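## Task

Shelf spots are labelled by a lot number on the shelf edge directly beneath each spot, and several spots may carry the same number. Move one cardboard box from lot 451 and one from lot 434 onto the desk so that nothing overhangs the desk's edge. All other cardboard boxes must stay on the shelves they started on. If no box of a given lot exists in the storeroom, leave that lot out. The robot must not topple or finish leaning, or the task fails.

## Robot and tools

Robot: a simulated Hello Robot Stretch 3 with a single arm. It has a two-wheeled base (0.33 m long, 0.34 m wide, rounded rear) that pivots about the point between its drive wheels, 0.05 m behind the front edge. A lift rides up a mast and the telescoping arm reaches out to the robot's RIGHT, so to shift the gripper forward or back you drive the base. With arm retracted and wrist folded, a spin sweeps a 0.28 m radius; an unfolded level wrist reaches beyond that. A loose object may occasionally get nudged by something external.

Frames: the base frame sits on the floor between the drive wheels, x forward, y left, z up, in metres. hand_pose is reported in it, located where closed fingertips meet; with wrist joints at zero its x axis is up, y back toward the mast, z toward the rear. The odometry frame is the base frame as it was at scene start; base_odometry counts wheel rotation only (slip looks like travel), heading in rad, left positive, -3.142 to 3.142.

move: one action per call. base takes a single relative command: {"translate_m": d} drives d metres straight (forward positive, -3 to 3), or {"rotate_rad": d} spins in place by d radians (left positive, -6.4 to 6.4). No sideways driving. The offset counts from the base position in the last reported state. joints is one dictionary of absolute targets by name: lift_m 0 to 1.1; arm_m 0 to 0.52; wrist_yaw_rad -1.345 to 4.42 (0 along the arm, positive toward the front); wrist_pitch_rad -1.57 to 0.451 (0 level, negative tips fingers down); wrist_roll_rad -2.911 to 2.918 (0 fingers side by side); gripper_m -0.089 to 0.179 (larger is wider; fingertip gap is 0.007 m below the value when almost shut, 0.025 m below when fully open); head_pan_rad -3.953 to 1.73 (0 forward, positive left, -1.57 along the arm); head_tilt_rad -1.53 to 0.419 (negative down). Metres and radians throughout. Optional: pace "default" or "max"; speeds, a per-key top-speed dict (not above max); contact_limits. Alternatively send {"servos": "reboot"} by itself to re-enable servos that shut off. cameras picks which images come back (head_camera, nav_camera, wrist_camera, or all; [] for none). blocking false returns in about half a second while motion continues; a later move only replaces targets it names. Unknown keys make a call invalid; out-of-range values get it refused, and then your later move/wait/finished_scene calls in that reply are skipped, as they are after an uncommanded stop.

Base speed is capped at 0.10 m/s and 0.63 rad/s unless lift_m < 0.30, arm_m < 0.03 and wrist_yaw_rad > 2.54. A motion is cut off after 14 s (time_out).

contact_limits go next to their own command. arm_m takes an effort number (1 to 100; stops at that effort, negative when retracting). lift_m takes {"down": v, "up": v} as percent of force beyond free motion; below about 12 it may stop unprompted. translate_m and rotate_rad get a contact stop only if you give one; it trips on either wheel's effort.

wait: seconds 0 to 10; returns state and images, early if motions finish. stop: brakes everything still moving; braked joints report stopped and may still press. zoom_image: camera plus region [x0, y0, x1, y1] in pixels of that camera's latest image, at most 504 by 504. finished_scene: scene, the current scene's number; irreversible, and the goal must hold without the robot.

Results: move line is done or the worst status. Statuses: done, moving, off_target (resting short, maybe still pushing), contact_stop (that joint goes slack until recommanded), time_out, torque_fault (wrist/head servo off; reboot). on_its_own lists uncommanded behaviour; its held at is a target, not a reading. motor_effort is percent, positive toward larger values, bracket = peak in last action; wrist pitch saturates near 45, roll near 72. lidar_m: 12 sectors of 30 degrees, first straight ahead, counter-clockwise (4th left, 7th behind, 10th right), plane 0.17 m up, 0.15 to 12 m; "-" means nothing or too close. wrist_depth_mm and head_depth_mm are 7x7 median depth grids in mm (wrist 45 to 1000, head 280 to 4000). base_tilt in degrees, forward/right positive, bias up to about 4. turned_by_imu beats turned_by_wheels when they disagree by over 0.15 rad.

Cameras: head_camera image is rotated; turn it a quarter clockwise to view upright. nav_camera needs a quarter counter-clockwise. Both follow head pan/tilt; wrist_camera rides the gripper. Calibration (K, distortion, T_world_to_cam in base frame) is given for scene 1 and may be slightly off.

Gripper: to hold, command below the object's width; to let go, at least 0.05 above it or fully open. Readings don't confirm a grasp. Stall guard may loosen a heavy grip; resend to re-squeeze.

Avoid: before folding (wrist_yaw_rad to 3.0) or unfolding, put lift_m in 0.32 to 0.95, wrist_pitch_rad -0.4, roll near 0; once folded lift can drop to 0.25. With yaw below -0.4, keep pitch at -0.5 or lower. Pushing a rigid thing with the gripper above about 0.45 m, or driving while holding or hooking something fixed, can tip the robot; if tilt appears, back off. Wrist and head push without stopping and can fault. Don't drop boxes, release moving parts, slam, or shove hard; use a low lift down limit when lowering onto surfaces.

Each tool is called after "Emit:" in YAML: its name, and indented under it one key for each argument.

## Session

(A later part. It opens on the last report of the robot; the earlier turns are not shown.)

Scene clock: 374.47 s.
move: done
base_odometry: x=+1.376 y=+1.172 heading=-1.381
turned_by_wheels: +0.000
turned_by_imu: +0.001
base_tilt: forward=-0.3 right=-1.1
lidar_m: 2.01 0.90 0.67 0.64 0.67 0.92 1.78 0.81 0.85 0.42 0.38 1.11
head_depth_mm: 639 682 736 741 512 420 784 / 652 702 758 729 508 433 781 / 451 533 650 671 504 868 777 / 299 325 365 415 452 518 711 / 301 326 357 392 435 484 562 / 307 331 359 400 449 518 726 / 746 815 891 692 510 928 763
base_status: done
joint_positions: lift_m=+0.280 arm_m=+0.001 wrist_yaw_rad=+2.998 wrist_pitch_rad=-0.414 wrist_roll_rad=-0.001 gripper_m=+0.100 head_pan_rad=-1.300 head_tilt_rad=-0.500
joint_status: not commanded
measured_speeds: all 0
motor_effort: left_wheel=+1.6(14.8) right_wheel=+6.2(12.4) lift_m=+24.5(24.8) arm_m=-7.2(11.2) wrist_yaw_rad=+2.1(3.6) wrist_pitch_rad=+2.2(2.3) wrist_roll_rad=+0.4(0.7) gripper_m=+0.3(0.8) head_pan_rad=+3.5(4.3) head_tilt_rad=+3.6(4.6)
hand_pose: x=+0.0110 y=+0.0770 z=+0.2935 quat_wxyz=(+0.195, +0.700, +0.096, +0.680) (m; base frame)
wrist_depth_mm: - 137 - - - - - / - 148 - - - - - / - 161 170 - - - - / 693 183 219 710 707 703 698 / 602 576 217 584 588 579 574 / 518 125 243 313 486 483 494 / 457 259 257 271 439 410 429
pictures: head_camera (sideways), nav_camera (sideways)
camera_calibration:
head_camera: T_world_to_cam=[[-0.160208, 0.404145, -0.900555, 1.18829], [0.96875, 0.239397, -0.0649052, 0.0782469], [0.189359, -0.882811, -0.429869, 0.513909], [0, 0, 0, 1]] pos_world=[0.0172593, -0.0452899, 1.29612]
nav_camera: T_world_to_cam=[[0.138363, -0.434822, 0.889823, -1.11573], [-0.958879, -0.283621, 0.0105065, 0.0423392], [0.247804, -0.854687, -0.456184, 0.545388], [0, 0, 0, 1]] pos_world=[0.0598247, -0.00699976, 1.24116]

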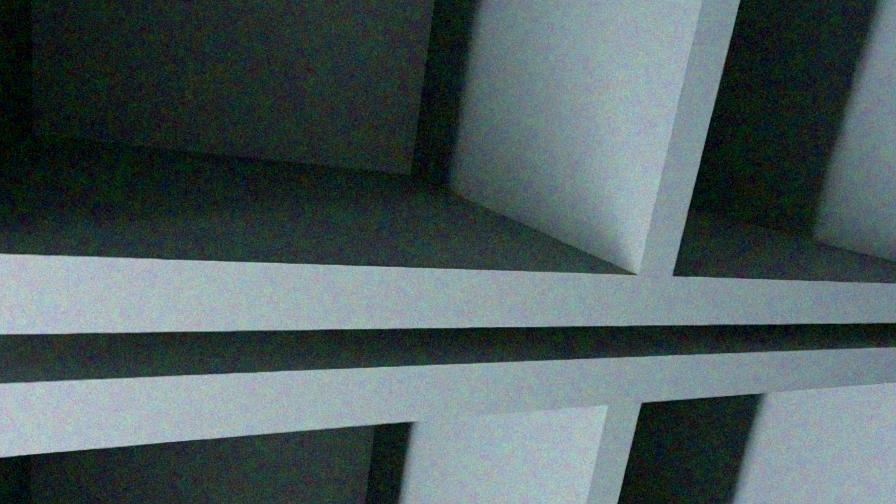

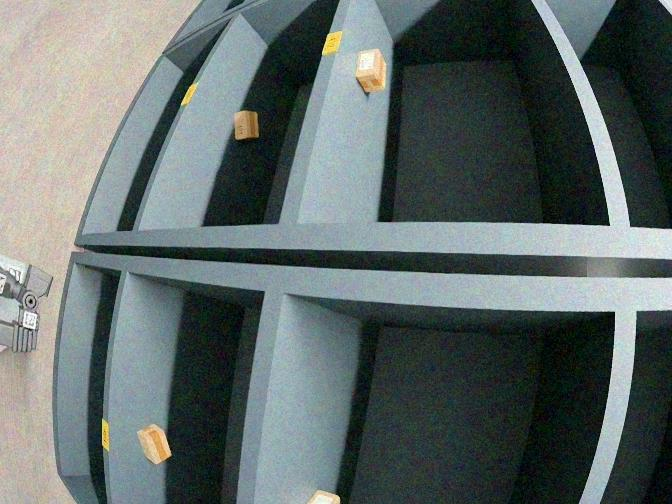

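Emit:
zoom_image:
  camera: "nav_camera"
  region: [150, 20, 370, 130]

Emit:
move:
  joints: {"head_pan_rad":-2.2,"head_tilt_rad":-0.5}
  cameras: ["nav_camera","head_camera"]

Emit:
move:
  joints: {"head_pan_rad":-0.9,"head_tilt_rad":-0.45}
  cameras: ["nav_camera","head_camera"]

Scaled by 2.291 from the camera's 672x504 image, which has a finer 792x594 frame.

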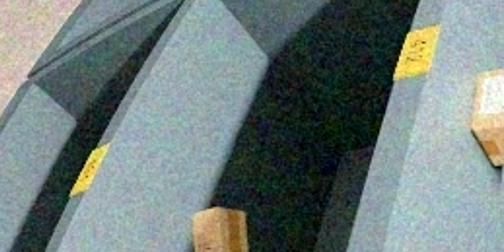

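Scene clock: 383.27 s.
move: done
base_odometry: x=+1.376 y=+1.172 heading=-1.381
turned_by_wheels: +0.000
turned_by_imu: +0.000
base_tilt: forward=-0.3 right=-1.3
lidar_m: 2.01 0.90 0.67 0.64 0.67 0.92 1.78 0.81 0.84 0.42 0.38 1.11
head_depth_mm: 704 750 791 789 890 980 1290 / 770 833 884 733 993 962 1148 / 858 927 984 724 1104 953 848 / 826 909 983 715 549 949 773 / 774 839 914 632 517 942 763 / 728 783 846 658 493 908 765 / 684 731 787 695 489 853 762
base_status: not commanded
joint_positions: lift_m=+0.280 arm_m=+0.001 wrist_yaw_rad=+2.998 wrist_pitch_rad=-0.414 wrist_roll_rad=-0.001 gripper_m=+0.100 head_pan_rad=-2.220 head_tilt_rad=-0.500
joint_status: all done
measured_speeds: all 0
motor_effort: left_wheel=+1.4(2.1) right_wheel=+6.1(7.0) lift_m=+25.9(26.0) arm_m=-5.3(6.2) wrist_yaw_rad=+0.7(2.7) wrist_pitch_rad=+2.2(2.3) wrist_roll_rad=+0.4(0.5) gripper_m=+0.5(0.9) head_pan_rad=+0.4(5.1) head_tilt_rad=+2.8(8.6)
hand_pose: x=+0.0110 y=+0.0770 z=+0.2935 quat_wxyz=(+0.195, +0.700, +0.096, +0.680) (m; base frame)
wrist_depth_mm: - 137 - - - - - / - 147 - - - - - / - 161 170 - - - - / 701 183 220 710 708 701 689 / 610 580 217 586 582 578 579 / 507 125 244 314 486 476 491 / 455 258 257 270 434 413 434
pictures: head_camera (sideways), nav_camera (sideways)
camera_calibration:
head_camera: T_world_to_cam=[[0.224488, 0.37227, -0.900566, 1.18599], [0.777303, -0.625769, -0.0649146, 0.0794202], [-0.587712, -0.68544, -0.429844, 0.518563], [0, 0, 0, 1]] pos_world=[-0.0232074, -0.0363644, 1.29612]
nav_camera: T_world_to_cam=[[-0.262149, -0.373525, 0.889807, -1.11327], [-0.806525, 0.591107, 0.0105233, 0.0413821], [-0.529902, -0.714893, -0.456215, 0.550178], [0, 0, 0, 1]] pos_world=[0.033075, -0.0469752, 1.24116]

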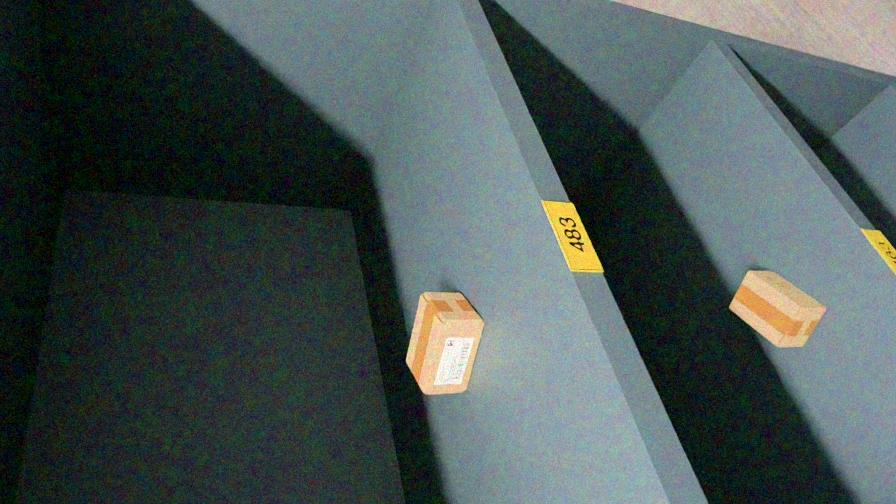

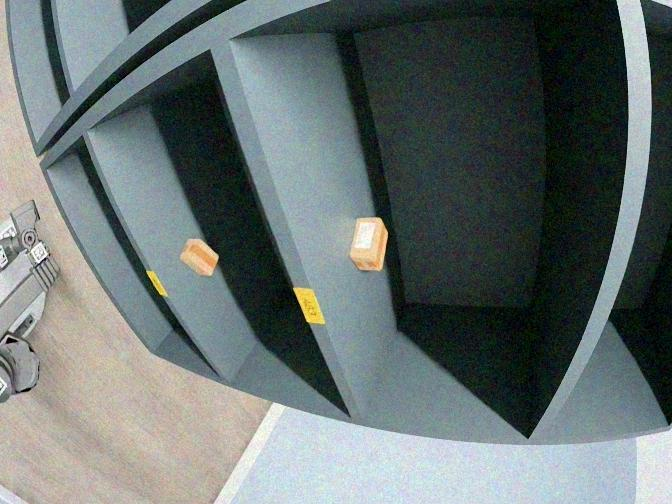

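Scene clock: 384.43 s.
move: done
base_odometry: x=+1.376 y=+1.172 heading=-1.381
turned_by_wheels: +0.000
turned_by_imu: +0.000
base_tilt: forward=-0.2 right=-1.3
lidar_m: 2.01 0.90 0.67 0.64 0.67 0.92 1.77 0.81 0.85 0.42 0.38 1.11
head_depth_mm: 303 328 352 355 374 404 520 / 458 341 358 385 424 455 479 / 596 865 921 819 521 493 536 / 610 938 1009 809 542 994 801 / 625 1032 1099 799 623 991 799 / 647 1121 1187 753 1196 987 864 / 666 1049 1104 780 1234 1017 1254
base_status: not commanded
joint_positions: lift_m=+0.280 arm_m=+0.001 wrist_yaw_rad=+2.998 wrist_pitch_rad=-0.414 wrist_roll_rad=-0.001 gripper_m=+0.100 head_pan_rad=-0.873 head_tilt_rad=-0.449
joint_status: all done
measured_speeds: all 0
motor_effort: left_wheel=+2.0(2.1) right_wheel=+6.1(6.8) lift_m=+26.1(26.6) arm_m=-3.8(5.4) wrist_yaw_rad=+1.6(2.7) wrist_pitch_rad=+2.2(2.3) wrist_roll_rad=+0.3(0.6) gripper_m=+0.4(0.7) head_pan_rad=-1.9(5.5) head_tilt_rad=+3.8(7.6)
hand_pose: x=+0.0110 y=+0.0770 z=+0.2935 quat_wxyz=(+0.195, +0.700, +0.096, +0.680) (m; base frame)
wrist_depth_mm: - 137 - - - - - / - 148 - - - - - / - 161 169 - - - - / 704 183 219 716 705 709 699 / 599 579 217 590 584 584 573 / 508 125 243 314 485 482 496 / 462 259 259 271 434 412 433
pictures: head_camera (sideways), nav_camera (sideways)
camera_calibration:
head_camera: T_world_to_cam=[[-0.283348, 0.266085, -0.921364, 1.21624], [0.784962, 0.616289, -0.0634195, 0.0774468], [0.550952, -0.741206, -0.383491, 0.451318], [0, 0, 0, 1]] pos_world=[0.0351711, -0.0368322, 1.29858]
nav_camera: T_world_to_cam=[[0.276523, -0.303509, 0.911821, -1.1452], [-0.75592, -0.654565, 0.0113649, 0.039971], [0.593397, -0.692407, -0.410431, 0.483789], [0, 0, 0, 1]] pos_world=[0.0598096, 0.0135641, 1.24232]

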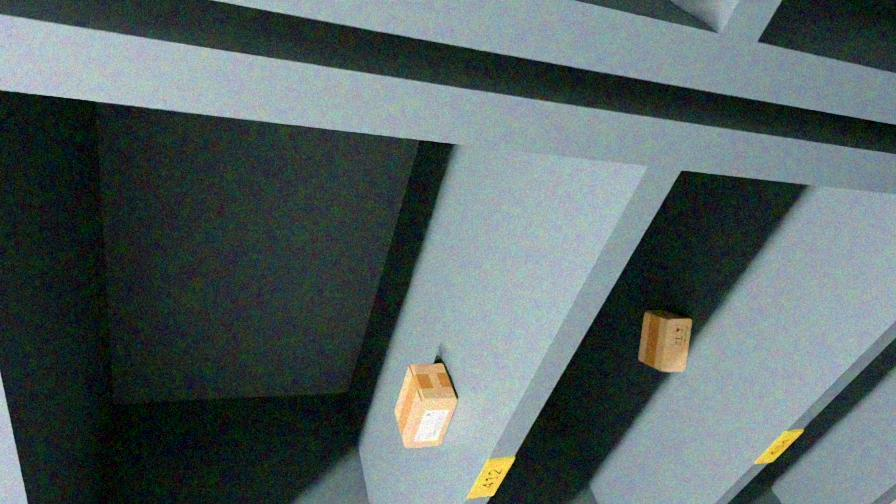

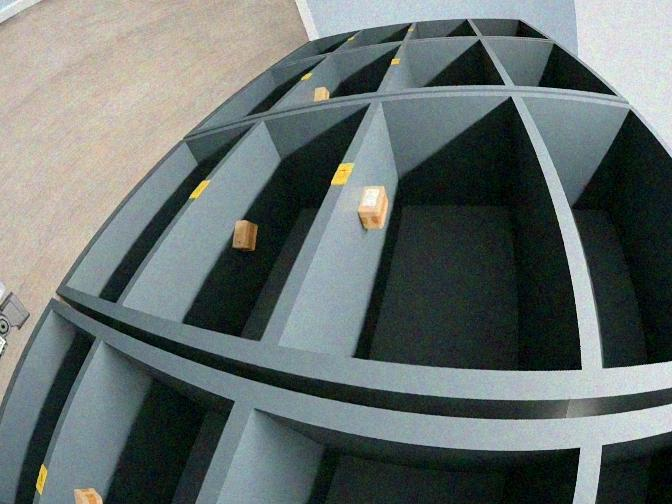

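Emit:
zoom_image:
  camera: "head_camera"
  region: [700, 400, 850, 500]

Emit:
move:
  base: {"translate_m":1.3}
  joints: {"head_pan_rad":-1.57,"head_tilt_rad":-0.6}
  pace: "max"
  cameras: ["nav_camera","head_camera"]

Emit:
zoom_image:
  camera: "nav_camera"
  region: [60, 0, 460, 500]

Scaled by 3.360 from the camera's 896x504 image, which has a finer 1280x720 frame.

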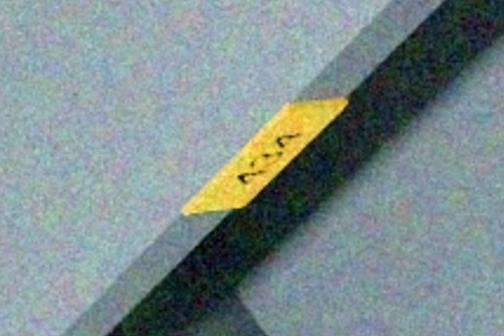

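Scene clock: 399.07 s.
move: done
base_odometry: x=+1.622 y=-0.105 heading=-1.381
turned_by_wheels: +0.000
turned_by_imu: +0.001
base_tilt: forward=-0.4 right=-1.2
lidar_m: 1.66 0.89 0.65 0.63 0.66 0.90 2.05 1.15 0.40 0.58 0.86 0.79
head_depth_mm: 444 431 421 411 454 529 637 / 649 645 621 551 478 563 657 / 665 732 789 593 475 851 728 / 667 734 788 585 472 869 726 / 667 735 789 580 467 866 722 / 669 731 790 574 464 858 719 / 670 735 790 569 461 854 714
base_status: done
joint_positions: lift_m=+0.280 arm_m=+0.001 wrist_yaw_rad=+2.998 wrist_pitch_rad=-0.414 wrist_roll_rad=-0.001 gripper_m=+0.100 head_pan_rad=-1.570 head_tilt_rad=-0.600
joint_status: all done
measured_speeds: all 0
motor_effort: left_wheel=+1.4(15.5) right_wheel=+7.2(13.1) lift_m=+29.6(29.7) arm_m=+1.3(2.8) wrist_yaw_rad=+0.8(3.1) wrist_pitch_rad=+2.2(2.3) wrist_roll_rad=+0.4(0.8) gripper_m=+0.5(1.1) head_pan_rad=+2.7(5.0) head_tilt_rad=-4.7(7.7)
hand_pose: x=+0.0110 y=+0.0770 z=+0.2935 quat_wxyz=(+0.195, +0.700, +0.096, +0.680) (m; base frame)
wrist_depth_mm: - 137 - - - - - / - 148 - - - - - / - 161 170 - - - 793 / 695 182 219 712 705 705 696 / 596 578 218 589 583 581 580 / 512 125 243 314 483 481 496 / 459 259 258 271 434 414 430
pictures: head_camera (sideways), nav_camera (sideways)
camera_calibration:
head_camera: T_world_to_cam=[[-0.0467445, 0.520086, -0.852834, 1.12534], [0.997499, -0.0210087, -0.0674855, 0.0813531], [-0.0530152, -0.853856, -0.517803, 0.629753], [0, 0, 0, 1]] pos_world=[0.00484051, -0.0458484, 1.29131]
nav_camera: T_world_to_cam=[[0.0175176, -0.54265, 0.839777, -1.04974], [-0.999788, -0.0185747, 0.00885269, 0.0448003], [0.0107947, -0.839754, -0.54286, 0.659666], [0, 0, 0, 1]] pos_world=[0.0560587, -0.0148498, 1.23925]

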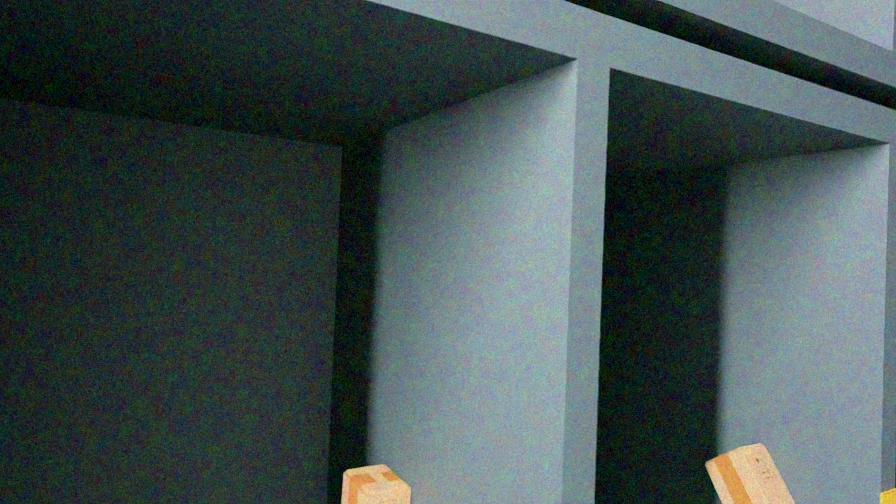

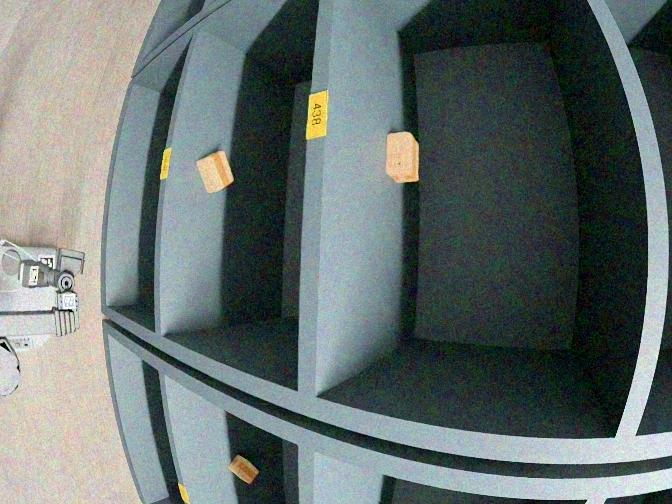

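Scaled by 1.008 from the camera's 672x504 image, which has a finer 792x594 frame.

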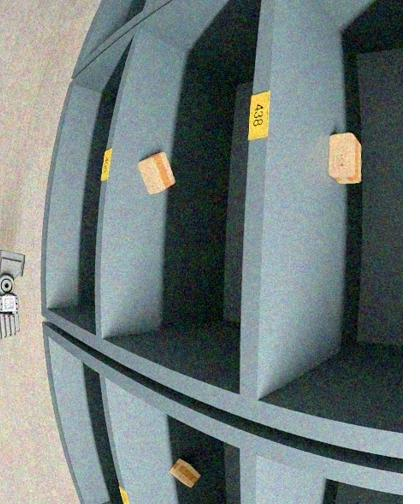

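Emit:
move:
  joints: {"head_pan_rad":-2.2,"head_tilt_rad":-0.6}
  cameras: ["head_camera"]

Emit:
zoom_image:
  camera: "head_camera"
  region: [400, 0, 896, 504]

Emit:
move:
  joints: {"head_pan_rad":-1.3,"head_tilt_rad":-0.6}
  cameras: ["head_camera"]

Emit:
zoom_image:
  camera: "head_camera"
  region: [400, 0, 896, 504]

Scene clock: 446.73 s.
move: done
base_odometry: x=+1.622 y=-0.105 heading=-1.381
turned_by_wheels: +0.000
turned_by_imu: +0.000
base_tilt: forward=-0.3 right=-1.2
lidar_m: 1.67 0.89 0.65 0.63 0.66 0.90 2.05 1.14 0.40 0.58 0.86 0.79
head_depth_mm: 1051 1138 929 1280 1118 1412 1244 / 985 1103 791 704 1105 1294 1217 / 906 1005 903 624 1062 902 1163 / 840 927 891 586 1084 867 1131 / 338 371 412 469 538 637 743 / 328 349 384 427 484 579 688 / 304 344 406 498 459 812 716
base_status: not commanded
joint_positions: lift_m=+0.280 arm_m=+0.001 wrist_yaw_rad=+2.998 wrist_pitch_rad=-0.414 wrist_roll_rad=-0.001 gripper_m=+0.100 head_pan_rad=-2.213 head_tilt_rad=-0.600
joint_status: all done
measured_speeds: all 0
motor_effort: left_wheel=+1.8(2.1) right_wheel=+6.0(6.6) lift_m=+31.2(31.5) arm_m=+3.7(4.7) wrist_yaw_rad=+1.8(3.1) wrist_pitch_rad=+2.1(2.3) wrist_roll_rad=+0.3(0.6) gripper_m=+0.4(0.9) head_pan_rad=-0.3(3.8) head_tilt_rad=-5.3(8.1)
hand_pose: x=+0.0110 y=+0.0770 z=+0.2935 quat_wxyz=(+0.195, +0.700, +0.096, +0.680) (m; base frame)
wrist_depth_mm: - 137 - - - - - / - 147 - - - - - / - 161 170 - - - 777 / 697 183 219 718 713 698 693 / 594 579 217 585 587 584 575 / 515 125 243 315 482 480 495 / 456 259 260 269 435 411 431
pictures: head_camera (sideways)
camera_calibration:
head_camera: T_world_to_cam=[[0.274329, 0.444321, -0.852832, 1.12337], [0.785857, -0.614715, -0.0674779, 0.0826086], [-0.554231, -0.651693, -0.517808, 0.632836], [0, 0, 0, 1]] pos_world=[-0.0223559, -0.0359431, 1.29131]

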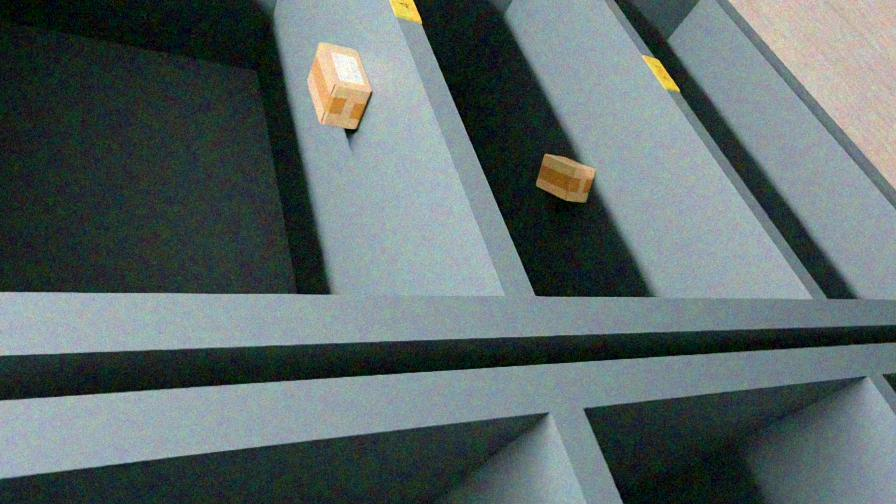

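Scaled by 1.000.

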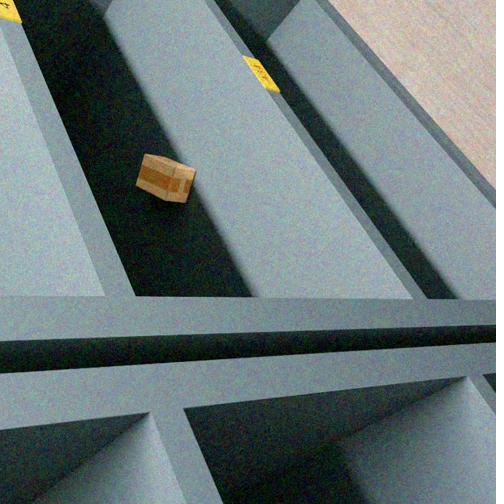

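Scene clock: 447.77 s.
move: done
base_odometry: x=+1.622 y=-0.105 heading=-1.381
turned_by_wheels: +0.000
turned_by_imu: +0.000
base_tilt: forward=-0.3 right=-1.1
lidar_m: 1.67 0.89 0.65 0.63 0.66 0.90 2.05 1.14 0.40 0.58 0.86 0.79
head_depth_mm: 641 697 754 605 447 838 701 / 661 720 779 595 460 882 732 / 678 742 796 592 475 876 731 / 699 768 820 585 489 873 726 / 718 792 840 579 968 829 756 / 742 818 860 574 993 857 772 / 767 848 843 568 997 855 1069
base_status: not commanded
joint_positions: lift_m=+0.280 arm_m=+0.001 wrist_yaw_rad=+2.998 wrist_pitch_rad=-0.414 wrist_roll_rad=-0.001 gripper_m=+0.100 head_pan_rad=-1.282 head_tilt_rad=-0.600
joint_status: all done
measured_speeds: all 0
motor_effort: left_wheel=+1.5(2.0) right_wheel=+6.4(6.8) lift_m=+30.9(31.7) arm_m=+4.9(5.2) wrist_yaw_rad=+1.7(3.0) wrist_pitch_rad=+2.2(2.2) wrist_roll_rad=+0.4(0.6) gripper_m=+0.1(0.7) head_pan_rad=-0.2(4.8) head_tilt_rad=-4.7(8.1)
hand_pose: x=+0.0110 y=+0.0770 z=+0.2935 quat_wxyz=(+0.195, +0.700, +0.096, +0.680) (m; base frame)
wrist_depth_mm: - 137 - - - - - / - 147 - - - - - / - 161 170 - - - 786 / 700 183 219 711 714 701 698 / 606 580 217 589 592 583 573 / 509 125 245 314 483 485 496 / 456 260 259 270 434 413 431
pictures: head_camera (sideways)
camera_calibration:
head_camera: T_world_to_cam=[[-0.192466, 0.485442, -0.852821, 1.12619], [0.962432, 0.262997, -0.0674997, 0.0816186], [0.191522, -0.833774, -0.517823, 0.628322], [0, 0, 0, 1]] pos_world=[0.0178631, -0.0442884, 1.29131]

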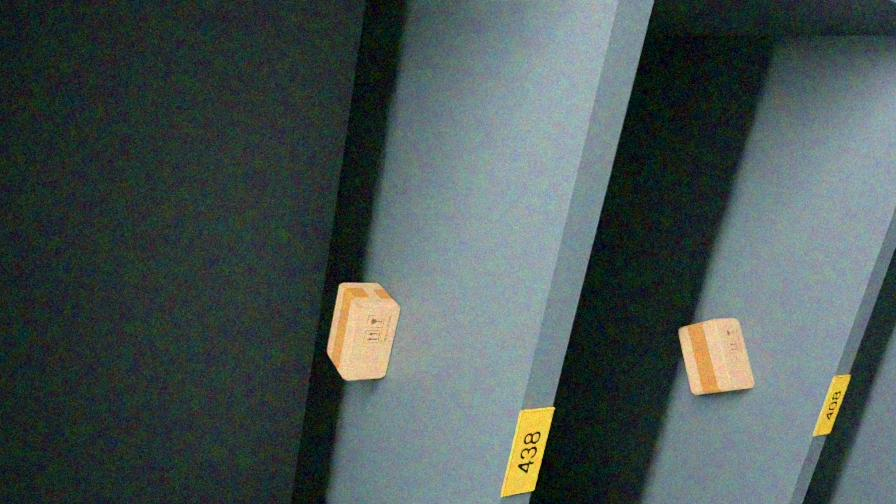

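Scaled by 1.000.

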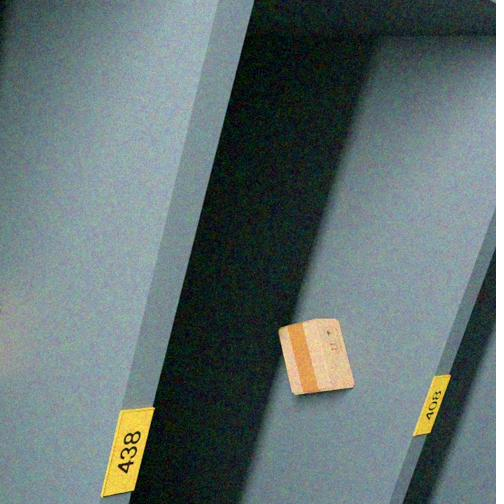

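Need finer reads.

Emit:
move:
  joints: {"head_pan_rad":-0.6,"head_tilt_rad":-0.4}
  cameras: ["head_camera"]

Emit:
move:
  joints: {"head_pan_rad":-2.25,"head_tilt_rad":-0.55}
  cameras: ["head_camera"]

Emit:
zoom_image:
  camera: "head_camera"
  region: [590, 40, 690, 110]

Emit:
move:
  base: {"translate_m":-0.5}
  joints: {"head_pan_rad":-2.0,"head_tilt_rad":-0.6}
  pace: "max"
  cameras: ["head_camera"]

Scene clock: 456.40 s.
move: done
base_odometry: x=+1.622 y=-0.105 heading=-1.381
turned_by_wheels: +0.000
turned_by_imu: +0.000
base_tilt: forward=-0.3 right=-1.1
lidar_m: 1.67 0.89 0.65 0.63 0.66 0.90 2.05 1.14 0.40 0.58 0.86 0.79
head_depth_mm: 441 883 929 925 600 484 847 / 449 837 908 933 594 1026 840 / 516 773 835 859 656 1034 839 / 641 719 771 809 894 976 886 / 661 706 756 804 881 960 1055 / 1428 1513 1583 1698 1473 1587 1351 / 1364 1441 1497 1628 1758 1722 1380
base_status: not commanded
joint_positions: lift_m=+0.280 arm_m=+0.001 wrist_yaw_rad=+2.998 wrist_pitch_rad=-0.414 wrist_roll_rad=-0.001 gripper_m=+0.100 head_pan_rad=-0.585 head_tilt_rad=-0.401
joint_status: all done
measured_speeds: all 0
motor_effort: left_wheel=+1.6(2.1) right_wheel=+6.3(6.8) lift_m=+31.1(31.3) arm_m=+7.3(7.6) wrist_yaw_rad=+2.0(2.7) wrist_pitch_rad=+2.1(2.2) wrist_roll_rad=+0.3(0.6) gripper_m=+0.4(0.8) head_pan_rad=+0.3(5.9) head_tilt_rad=+4.8(6.8)
hand_pose: x=+0.0110 y=+0.0770 z=+0.2935 quat_wxyz=(+0.195, +0.700, +0.096, +0.680) (m; base frame)
wrist_depth_mm: - 137 - - - - - / - 147 - - - - - / - 161 170 - - - 798 / 700 182 219 704 698 693 693 / 609 578 217 590 583 580 578 / 512 125 243 313 483 487 493 / 459 258 258 270 440 410 427
pictures: head_camera (sideways)
camera_calibration:
head_camera: T_world_to_cam=[[-0.310196, 0.15004, -0.938758, 1.23905], [0.579985, 0.812278, -0.0618207, 0.0765682], [0.753257, -0.563642, -0.338987, 0.392206], [0, 0, 0, 1]] pos_world=[0.0445099, -0.0270392, 1.30086]

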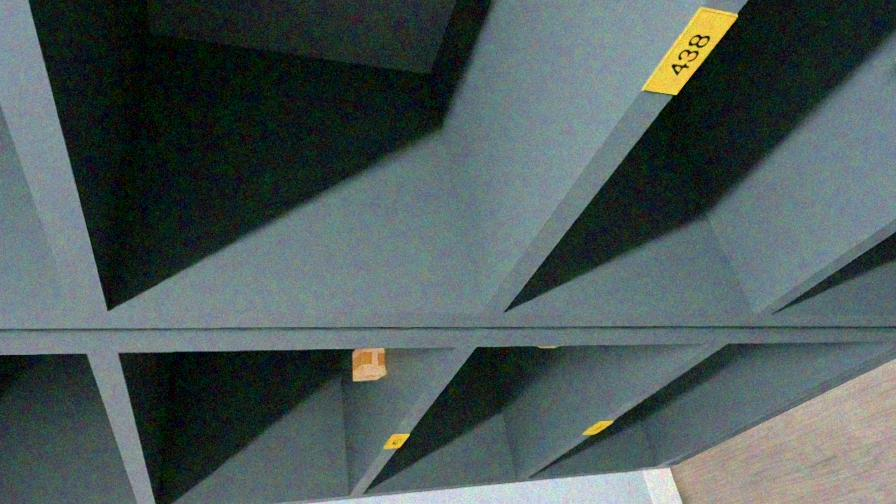

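Scene clock: 457.67 s.
move: done
base_odometry: x=+1.622 y=-0.105 heading=-1.381
turned_by_wheels: +0.000
turned_by_imu: +0.000
base_tilt: forward=-0.3 right=-1.3
lidar_m: 1.67 0.88 0.65 0.63 0.66 0.90 2.05 1.14 0.40 0.58 0.86 0.79
head_depth_mm: 1015 1080 1090 1199 1221 1413 1289 / 1065 1163 1082 763 1173 1334 1244 / 969 1081 1063 688 1164 944 1202 / 892 974 1016 647 1111 906 1139 / 824 892 941 606 532 849 744 / 332 365 402 441 486 541 625 / 311 333 360 399 440 575 703
base_status: not commanded
joint_positions: lift_m=+0.280 arm_m=+0.001 wrist_yaw_rad=+2.998 wrist_pitch_rad=-0.414 wrist_roll_rad=-0.001 gripper_m=+0.100 head_pan_rad=-2.285 head_tilt_rad=-0.549
joint_status: all done
measured_speeds: all 0
motor_effort: left_wheel=+1.5(2.0) right_wheel=+6.2(6.7) lift_m=+30.2(31.3) arm_m=+8.6(8.6) wrist_yaw_rad=+0.8(2.6) wrist_pitch_rad=+2.2(2.3) wrist_roll_rad=+0.5(0.6) gripper_m=+0.1(0.8) head_pan_rad=+2.7(5.2) head_tilt_rad=-4.7(6.9)
hand_pose: x=+0.0110 y=+0.0770 z=+0.2935 quat_wxyz=(+0.195, +0.700, +0.096, +0.680) (m; base frame)
wrist_depth_mm: - 137 - - - - - / - 148 - - - - - / - 161 170 - - - 796 / 706 183 220 710 707 699 698 / 602 579 217 592 585 585 576 / 515 125 243 313 487 484 490 / 455 259 259 270 437 410 432
pictures: head_camera (sideways)
camera_calibration:
head_camera: T_world_to_cam=[[0.276514, 0.38985, -0.878383, 1.15669], [0.737338, -0.672266, -0.0662568, 0.0814297], [-0.616338, -0.629345, -0.473342, 0.57537], [0, 0, 0, 1]] pos_world=[-0.0252599, -0.0340872, 1.29376]

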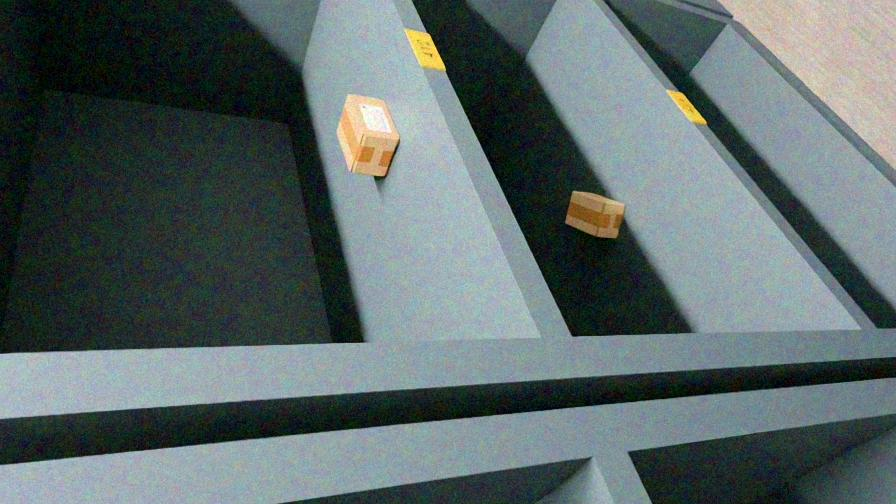

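Scaled by 5.040 from the camera's 896x504 image, which has a finer 1280x720 frame.

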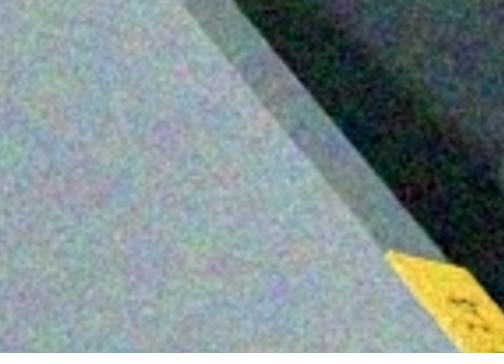

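Scene clock: 460.67 s.
move: done
base_odometry: x=+1.527 y=+0.386 heading=-1.381
turned_by_wheels: +0.000
turned_by_imu: -0.001
base_tilt: forward=-0.3 right=-1.2
lidar_m: 2.16 0.90 0.66 0.64 0.66 0.91 1.56 0.69 0.83 0.82 0.45 1.18
head_depth_mm: 716 748 772 605 874 880 1050 / 789 853 852 596 1000 879 1114 / 766 849 895 589 1026 872 1091 / 732 808 854 584 979 870 759 / 702 772 815 527 486 843 739 / 672 736 789 527 463 835 719 / 645 705 752 567 443 854 716
base_status: done
joint_positions: lift_m=+0.280 arm_m=+0.001 wrist_yaw_rad=+2.998 wrist_pitch_rad=-0.414 wrist_roll_rad=-0.001 gripper_m=+0.100 head_pan_rad=-2.000 head_tilt_rad=-0.601
joint_status: all done
measured_speeds: all 0
motor_effort: left_wheel=+0.1(13.5) right_wheel=-10.1(17.2) lift_m=+23.4(31.2) arm_m=+10.2(10.4) wrist_yaw_rad=+1.3(3.3) wrist_pitch_rad=+2.2(2.3) wrist_roll_rad=+0.4(0.8) gripper_m=+0.6(0.9) head_pan_rad=+3.0(4.7) head_tilt_rad=-2.2(6.2)
hand_pose: x=+0.0110 y=+0.0770 z=+0.2935 quat_wxyz=(+0.195, +0.700, +0.096, +0.680) (m; base frame)
wrist_depth_mm: - 137 - - - - - / - 147 - - - - - / - 161 169 - - - 782 / 704 183 218 716 703 702 699 / 605 575 217 590 582 576 578 / 513 125 244 313 485 480 490 / 458 258 258 269 436 410 429
pictures: head_camera (sideways)
camera_calibration:
head_camera: T_world_to_cam=[[0.174919, 0.493169, -0.852167, 1.12318], [0.897853, -0.435091, -0.067501, 0.0819664], [-0.404059, -0.753313, -0.518899, 0.633342], [0, 0, 0, 1]] pos_world=[-0.0141513, -0.04115, 1.29131]

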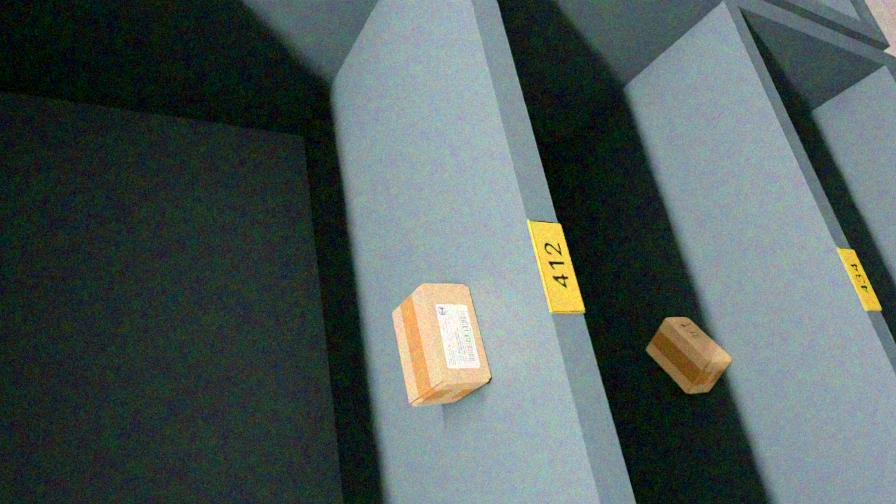

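Emit:
zoom_image:
  camera: "head_camera"
  region: [800, 230, 896, 330]

Scaled by 5.040 from the camera's 896x504 image, which has a finer 1280x720 frame.

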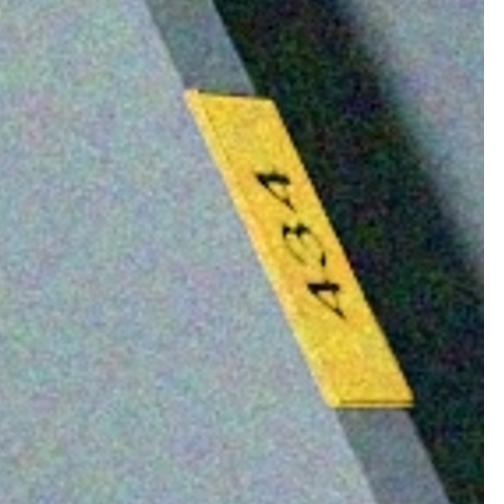

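Emit:
move:
  base: {"rotate_rad":-0.865}
  cameras: []

Emit:
move:
  base: {"translate_m":-0.227}
  cameras: []

Emit:
move:
  base: {"rotate_rad":0.865}
  joints: {"lift_m":0.525}
  cameras: []

Emit:
move:
  joints: {"wrist_yaw_rad":0,"gripper_m":0.15}
  cameras: ["wrist_camera","head_camera"]

Emit:
move:
  joints: {"wrist_pitch_rad":-0.23}
  cameras: ["wrist_camera"]

Scene clock: 496.87 s.
move: done
base_odometry: x=+1.527 y=+0.386 heading=-2.246
turned_by_wheels: -0.865
turned_by_imu: -0.850
base_tilt: forward=-0.2 right=-1.3
lidar_m: 0.45 1.24 1.44 0.76 0.64 0.64 0.71 1.15 1.56 0.69 0.83 0.57
head_depth_mm: 2046 2223 2468 2531 1891 1503 1248 / 2115 2300 2533 2485 1878 1492 1240 / 2158 2374 2590 2480 1843 1478 1231 / 1309 1405 1598 1774 1800 1475 1231 / 1349 1441 1117 1437 1600 1410 1218 / 1347 1117 739 799 885 1027 1137 / 545 594 658 720 870 855 1090
base_status: done
joint_positions: lift_m=+0.280 arm_m=+0.001 wrist_yaw_rad=+2.998 wrist_pitch_rad=-0.414 wrist_roll_rad=-0.001 gripper_m=+0.100 head_pan_rad=-2.000 head_tilt_rad=-0.601
joint_status: not commanded
measured_speeds: all 0
motor_effort: left_wheel=+8.1(12.1) right_wheel=-10.0(13.5) lift_m=+24.4(25.6) arm_m=+9.9(12.8) wrist_yaw_rad=+1.6(3.7) wrist_pitch_rad=+2.1(2.3) wrist_roll_rad=+0.3(0.7) gripper_m=+0.2(0.9) head_pan_rad=+3.3(3.8) head_tilt_rad=+2.4(3.4)
hand_pose: x=+0.0110 y=+0.0770 z=+0.2935 quat_wxyz=(+0.195, +0.700, +0.096, +0.680) (m; base frame)
wrist_depth_mm: 496 137 - - - - - / 528 148 172 - - - - / - 161 196 898 903 878 886 / 570 182 657 707 711 701 701 / 585 577 217 594 587 579 578 / 514 125 245 314 488 480 495 / 455 258 258 269 433 412 432
pictures: none
No camera images: "cameras" was empty.

Scene clock: 500.07 s.
move: done
base_odometry: x=+1.669 y=+0.563 heading=-2.245
turned_by_wheels: +0.000
turned_by_imu: -0.001
base_tilt: forward=-0.2 right=-1.3
lidar_m: 0.67 1.44 1.06 0.56 0.47 0.47 0.52 0.85 1.47 0.69 0.79 0.91
head_depth_mm: 1935 2088 2280 2435 1869 1503 1245 / 1983 2180 2340 2522 1854 1492 1241 / 2022 2258 2453 2496 1849 1487 1235 / 2100 2293 2559 2454 1846 1472 1227 / 1236 1352 1517 1697 1781 1465 1223 / 1250 1329 1539 1420 1641 1410 1217 / 1285 1383 1053 1415 1104 1361 1161
base_status: done
joint_positions: lift_m=+0.280 arm_m=+0.001 wrist_yaw_rad=+2.998 wrist_pitch_rad=-0.414 wrist_roll_rad=-0.001 gripper_m=+0.100 head_pan_rad=-2.000 head_tilt_rad=-0.600
joint_status: not commanded
measured_speeds: all 0
motor_effort: left_wheel=-3.9(8.1) right_wheel=-9.1(15.0) lift_m=+27.9(28.1) arm_m=+4.4(10.1) wrist_yaw_rad=+2.1(2.8) wrist_pitch_rad=+2.2(2.3) wrist_roll_rad=+0.3(0.7) gripper_m=+0.6(0.8) head_pan_rad=+2.5(3.8) head_tilt_rad=+4.0(4.4)
hand_pose: x=+0.0110 y=+0.0770 z=+0.2935 quat_wxyz=(+0.195, +0.700, +0.096, +0.680) (m; base frame)
wrist_depth_mm: 373 137 161 - - - - / 397 148 - - - - - / 423 161 173 841 898 894 881 / 441 186 192 710 702 704 696 / 459 509 217 591 591 576 576 / 471 125 243 316 489 482 493 / 454 259 259 271 435 412 431
pictures: none
No camera images: "cameras" was empty.

Scene clock: 503.13 s.
move: done
base_odometry: x=+1.669 y=+0.563 heading=-1.381
turned_by_wheels: +0.865
turned_by_imu: +0.851
base_tilt: forward=-0.2 right=-1.2
lidar_m: 1.75 0.66 0.48 0.47 0.49 0.67 1.90 0.76 0.69 0.99 0.68 1.42
head_depth_mm: 549 609 706 1362 1112 1412 1243 / 605 640 688 760 886 1293 1225 / 714 762 785 829 952 1003 1173 / 851 925 885 1011 1083 949 1158 / 850 935 874 676 1085 891 1154 / 817 895 860 634 1072 862 1145 / 785 855 851 598 1065 856 1094
base_status: done
joint_positions: lift_m=+0.525 arm_m=+0.001 wrist_yaw_rad=+2.998 wrist_pitch_rad=-0.414 wrist_roll_rad=-0.001 gripper_m=+0.100 head_pan_rad=-2.000 head_tilt_rad=-0.600
joint_status: all done
measured_speeds: all 0
motor_effort: left_wheel=-8.3(13.2) right_wheel=+9.4(11.9) lift_m=+31.2(34.2) arm_m=-4.8(5.1) wrist_yaw_rad=+0.5(3.6) wrist_pitch_rad=+2.2(2.3) wrist_roll_rad=+0.4(0.7) gripper_m=+0.3(0.9) head_pan_rad=+2.7(3.6) head_tilt_rad=+3.0(4.3)
hand_pose: x=+0.0110 y=+0.0770 z=+0.5385 quat_wxyz=(+0.195, +0.700, +0.096, +0.680) (m; base frame)
wrist_depth_mm: 442 137 460 470 485 497 503 / 481 148 498 510 522 532 536 / 520 162 196 545 - - - / - 178 188 - - - - / - - 151 - - - - / - - 151 758 143 127 776 / 709 672 275 691 678 650 686
pictures: none
No camera images: "cameras" was empty.

Scene clock: 505.63 s.
move: done
base_odometry: x=+1.669 y=+0.563 heading=-1.381
turned_by_wheels: +0.000
turned_by_imu: +0.000
base_tilt: forward=-0.4 right=-1.2
lidar_m: 1.75 0.66 0.48 0.47 0.49 0.67 1.90 0.76 0.69 0.99 0.67 1.42
head_depth_mm: 548 608 707 1361 1112 1415 1248 / 607 639 688 759 882 1286 1225 / 715 760 783 832 950 1008 1177 / 853 928 885 1005 1085 951 1156 / 849 931 876 676 1078 894 1156 / 820 892 861 635 1071 859 1145 / 784 854 848 599 1064 858 1091
base_status: not commanded
joint_positions: lift_m=+0.525 arm_m=+0.001 wrist_yaw_rad=+0.003 wrist_pitch_rad=-0.414 wrist_roll_rad=-0.001 gripper_m=+0.150 head_pan_rad=-2.000 head_tilt_rad=-0.600
joint_status: all done
measured_speeds: all 0
motor_effort: left_wheel=-7.6(8.3) right_wheel=+8.9(9.9) lift_m=+30.6(31.4) arm_m=-12.3(13.4) wrist_yaw_rad=-4.0(6.6) wrist_pitch_rad=+2.2(2.4) wrist_roll_rad=+0.4(0.7) gripper_m=+0.4(80.2) head_pan_rad=+1.9(3.2) head_tilt_rad=+2.6(3.6)
hand_pose: x=-0.0208 y=-0.3704 z=+0.5385 quat_wxyz=(+0.693, +0.147, -0.691, -0.145) (m; base frame)
wrist_depth_mm: 484 - 493 458 520 516 512 / 393 388 382 379 372 370 365 / 335 326 323 317 312 307 304 / 494 - - - - - - / 479 147 - - - 140 - / 487 125 - - - 124 - / - 119 - - - - 111
pictures: head_camera (sideways), wrist_camera
camera_calibration:
head_camera: T_world_to_cam=[[0.174162, 0.49206, -0.852962, 1.12415], [0.898002, -0.434789, -0.0674644, 0.0819332], [-0.404055, -0.754211, -0.517595, 0.631616], [0, 0, 0, 1]] pos_world=[-0.0141534, -0.0411557, 1.29131]
wrist_camera: T_world_to_cam=[[-0.998884, -0.0405563, -0.0242004, -0.0161448], [-0.0036974, 0.577999, -0.816029, 0.685978], [0.047083, -0.815029, -0.577504, 0.176234], [0, 0, 0, 1]] pos_world=[-0.021888, -0.253513, 0.661163]

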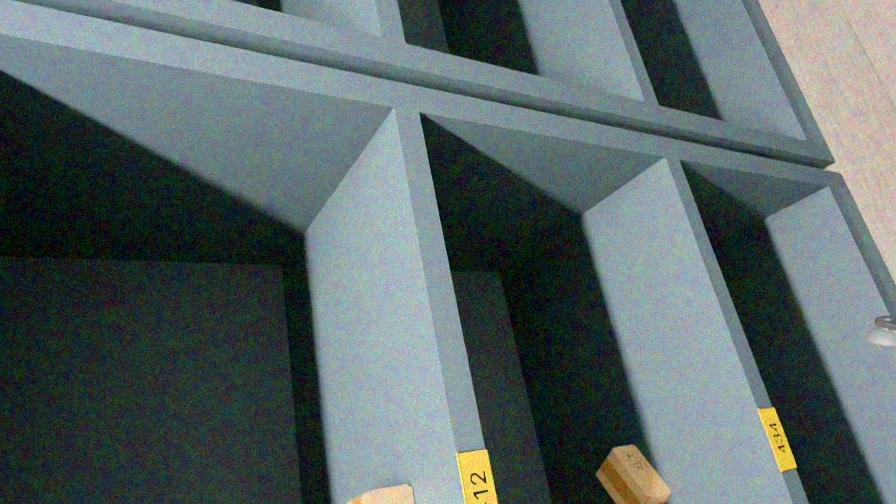

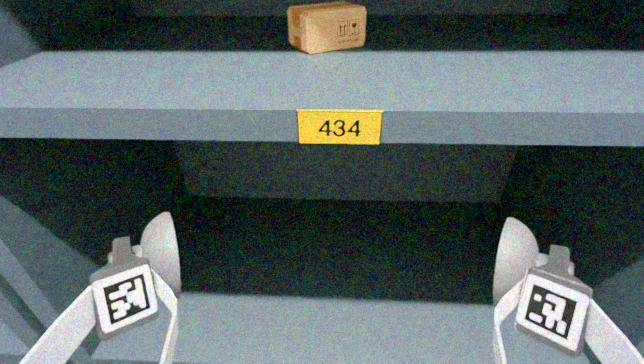

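Scene clock: 506.47 s.
move: done
base_odometry: x=+1.669 y=+0.563 heading=-1.381
turned_by_wheels: +0.000
turned_by_imu: +0.000
base_tilt: forward=-0.4 right=-1.2
lidar_m: 1.74 0.66 0.48 0.47 0.49 0.67 1.91 0.76 0.69 0.99 0.67 1.42
head_depth_mm: 549 610 703 1363 1117 1410 1246 / 607 640 687 760 881 1296 1228 / 715 761 787 833 951 1008 1175 / 850 929 887 1011 1086 950 1160 / 852 932 876 676 1078 892 1154 / 818 893 861 634 1074 860 1146 / 784 854 849 600 1061 856 1092
base_status: not commanded
joint_positions: lift_m=+0.525 arm_m=+0.001 wrist_yaw_rad=+0.003 wrist_pitch_rad=-0.252 wrist_roll_rad=-0.001 gripper_m=+0.150 head_pan_rad=-2.000 head_tilt_rad=-0.600
joint_status: all done
measured_speeds: all 0
motor_effort: left_wheel=-8.2(8.3) right_wheel=+8.5(9.6) lift_m=+30.8(31.1) arm_m=-12.6(13.3) wrist_yaw_rad=-3.1(4.5) wrist_pitch_rad=+3.7(4.7) wrist_roll_rad=+0.4(0.5) gripper_m=+0.7(1.1) head_pan_rad=+1.9(2.7) head_tilt_rad=+3.2(3.2)
hand_pose: x=-0.0207 y=-0.3877 z=+0.5764 quat_wxyz=(+0.702, +0.090, -0.701, -0.088) (m; base frame)
wrist_depth_mm: 489 - - - - - 629 / 489 - - 483 - - - / 458 480 474 469 470 466 463 / 349 343 337 332 326 325 322 / 496 146 - - - 146 - / 459 126 - - - 125 - / - 122 - - - - 111
pictures: wrist_camera
camera_calibration:
wrist_camera: T_world_to_cam=[[-0.998866, -0.0441162, -0.0178751, -0.0208738], [-0.00330115, 0.438827, -0.898566, 0.720524], [0.0474854, -0.897488, -0.438475, 0.0719632], [0, 0, 0, 1]] pos_world=[-0.0218888, -0.25252, 0.678619]

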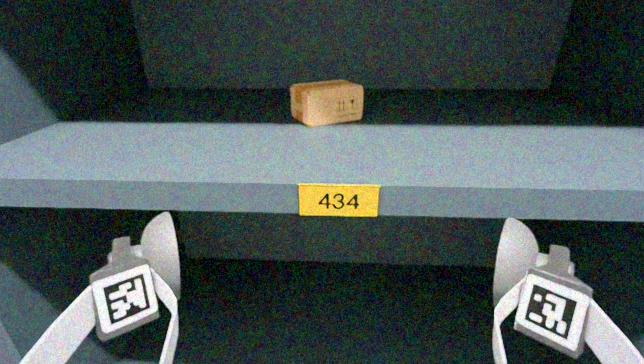

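Emit:
move:
  joints: {"arm_m":0.16}
  contact_limits: {"arm_m":35}
  cameras: ["wrist_camera"]

Scene clock: 514.77 s.
move: done
base_odometry: x=+1.669 y=+0.563 heading=-1.381
turned_by_wheels: +0.000
turned_by_imu: +0.000
base_tilt: forward=-0.4 right=-1.3
lidar_m: 1.75 0.66 0.48 0.47 0.48 0.67 1.90 0.76 0.69 0.99 0.67 1.42
head_depth_mm: 550 609 707 1363 1116 1407 1242 / 609 640 688 758 879 1290 1226 / 713 759 786 829 952 1009 1178 / 850 927 887 1009 1090 949 1161 / 852 932 876 676 1080 892 536 / 819 895 860 636 1071 862 581 / 787 856 847 599 1066 853 771
base_status: not commanded
joint_positions: lift_m=+0.525 arm_m=+0.160 wrist_yaw_rad=+0.003 wrist_pitch_rad=-0.252 wrist_roll_rad=-0.001 gripper_m=+0.150 head_pan_rad=-2.000 head_tilt_rad=-0.600
joint_status: all done
measured_speeds: all 0
motor_effort: left_wheel=-7.7(8.4) right_wheel=+8.4(9.7) lift_m=+30.0(30.8) arm_m=+13.2(15.3) wrist_yaw_rad=-2.7(4.6) wrist_pitch_rad=+3.6(3.8) wrist_roll_rad=+0.5(0.6) gripper_m=+0.2(1.1) head_pan_rad=+1.9(2.2) head_tilt_rad=+2.0(2.5)
contact_limits: arm_m 35 (drawing in: default 31, maximum 55; extending or still: default 40, maximum 69)
hand_pose: x=-0.0208 y=-0.5471 z=+0.5766 quat_wxyz=(+0.702, +0.090, -0.701, -0.088) (m; base frame)
wrist_depth_mm: 488 - - - - - - / 488 - - - - - 541 / 453 479 442 345 467 462 458 / 330 331 329 327 327 326 323 / 254 241 252 251 250 238 248 / 206 126 205 203 202 137 194 / - 190 189 185 182 181 114
pictures: wrist_camera
camera_calibration:
wrist_camera: T_world_to_cam=[[-0.998876, -0.0439042, -0.0178441, -0.0278379], [-0.00319805, 0.438108, -0.898917, 0.790507], [0.0472839, -0.897849, -0.437756, -0.071693], [0, 0, 0, 1]] pos_world=[-0.0218886, -0.411919, 0.678719]

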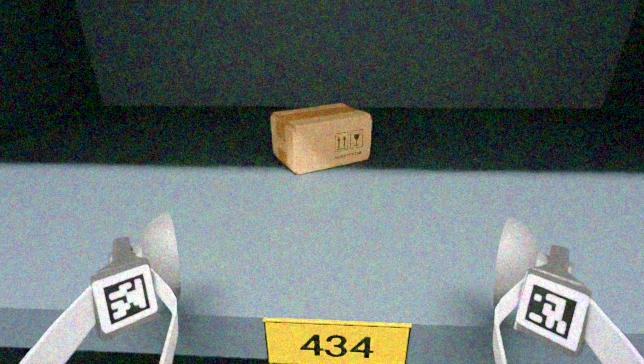

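Emit:
move:
  base: {"translate_m":0.014}
  cameras: []

Emit:
move:
  joints: {"arm_m":0.34}
  contact_limits: {"arm_m":35}
  cameras: ["wrist_camera"]

Scene clock: 521.33 s.
move: done
base_odometry: x=+1.672 y=+0.550 heading=-1.381
turned_by_wheels: +0.000
turned_by_imu: +0.000
base_tilt: forward=-0.3 right=-1.1
lidar_m: 1.75 0.66 0.48 0.47 0.49 0.67 1.90 0.76 0.70 0.99 0.67 1.42
head_depth_mm: 558 609 700 1311 1112 1415 1251 / 628 661 702 772 879 1109 1226 / 737 786 799 860 978 1027 1175 / 865 948 887 1044 1090 950 1154 / 853 932 878 676 1083 890 536 / 815 895 862 637 1074 862 583 / 784 851 848 600 1065 857 770
base_status: done
joint_positions: lift_m=+0.525 arm_m=+0.160 wrist_yaw_rad=+0.003 wrist_pitch_rad=-0.252 wrist_roll_rad=-0.001 gripper_m=+0.150 head_pan_rad=-2.000 head_tilt_rad=-0.600
joint_status: not commanded
measured_speeds: all 0
motor_effort: left_wheel=+1.8(6.5) right_wheel=+8.5(12.1) lift_m=+29.6(30.4) arm_m=+13.8(13.9) wrist_yaw_rad=-3.5(4.8) wrist_pitch_rad=+3.5(3.6) wrist_roll_rad=+0.1(0.6) gripper_m=+0.3(0.9) head_pan_rad=+1.0(1.9) head_tilt_rad=+1.0(2.1)
contact_limits: arm_m 35 (drawing in: default 31, maximum 55; extending or still: default 40, maximum 69)
hand_pose: x=-0.0208 y=-0.5471 z=+0.5766 quat_wxyz=(+0.702, +0.090, -0.701, -0.088) (m; base frame)
wrist_depth_mm: 475 - - - - - - / 475 - - - - - 536 / 441 474 473 344 432 462 460 / 329 331 330 326 325 325 321 / 254 241 253 251 251 239 248 / 205 126 204 203 203 137 195 / - 192 190 185 182 181 114
pictures: none
No camera images: "cameras" was empty.

Scene clock: 523.90 s.
move: done
base_odometry: x=+1.672 y=+0.550 heading=-1.381
turned_by_wheels: +0.000
turned_by_imu: +0.000
base_tilt: forward=-0.4 right=-1.1
lidar_m: 1.75 0.66 0.48 0.47 0.49 0.67 1.90 0.76 0.70 0.99 0.67 1.42
head_depth_mm: 558 608 698 1314 1113 1422 1250 / 626 662 703 767 882 1110 1227 / 736 783 803 855 985 1027 1180 / 867 944 886 1041 1089 951 1161 / 851 929 874 677 1076 888 537 / 819 890 863 635 1070 644 1119 / 786 856 847 597 1064 724 1088
base_status: not commanded
joint_positions: lift_m=+0.525 arm_m=+0.340 wrist_yaw_rad=+0.003 wrist_pitch_rad=-0.251 wrist_roll_rad=-0.001 gripper_m=+0.150 head_pan_rad=-2.000 head_tilt_rad=-0.600
joint_status: all done
measured_speeds: all 0
motor_effort: left_wheel=+1.9(2.6) right_wheel=+8.0(9.0) lift_m=+29.4(30.4) arm_m=+12.7(14.5) wrist_yaw_rad=-3.3(4.5) wrist_pitch_rad=+3.6(3.6) wrist_roll_rad=+0.3(0.6) gripper_m=+0.6(1.0) head_pan_rad=+0.8(1.7) head_tilt_rad=+1.3(1.7)
contact_limits: arm_m 35 (drawing in: default 31, maximum 55; extending or still: default 40, maximum 69)
hand_pose: x=-0.0208 y=-0.7272 z=+0.5766 quat_wxyz=(+0.702, +0.090, -0.701, -0.088) (m; base frame)
wrist_depth_mm: - - - - - - - / - - - - - - - / 436 436 404 - - - - / 330 328 330 213 325 322 322 / 252 240 230 172 208 237 246 / 205 125 202 184 202 137 194 / 112 161 170 170 170 160 114
pictures: wrist_camera
camera_calibration:
wrist_camera: T_world_to_cam=[[-0.998881, -0.0437749, -0.0178877, -0.0356345], [-0.00309807, 0.438032, -0.898954, 0.869348], [0.047187, -0.897893, -0.437677, -0.233388], [0, 0, 0, 1]] pos_world=[-0.0218885, -0.591919, 0.678719]

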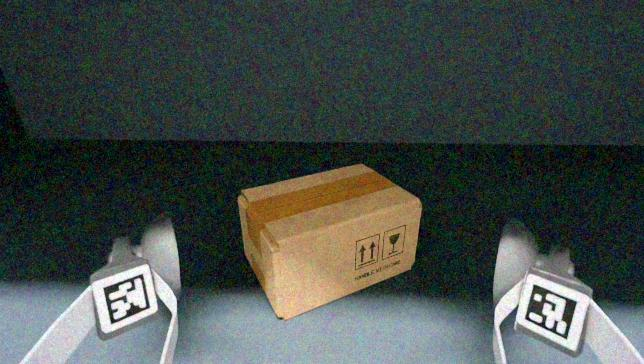

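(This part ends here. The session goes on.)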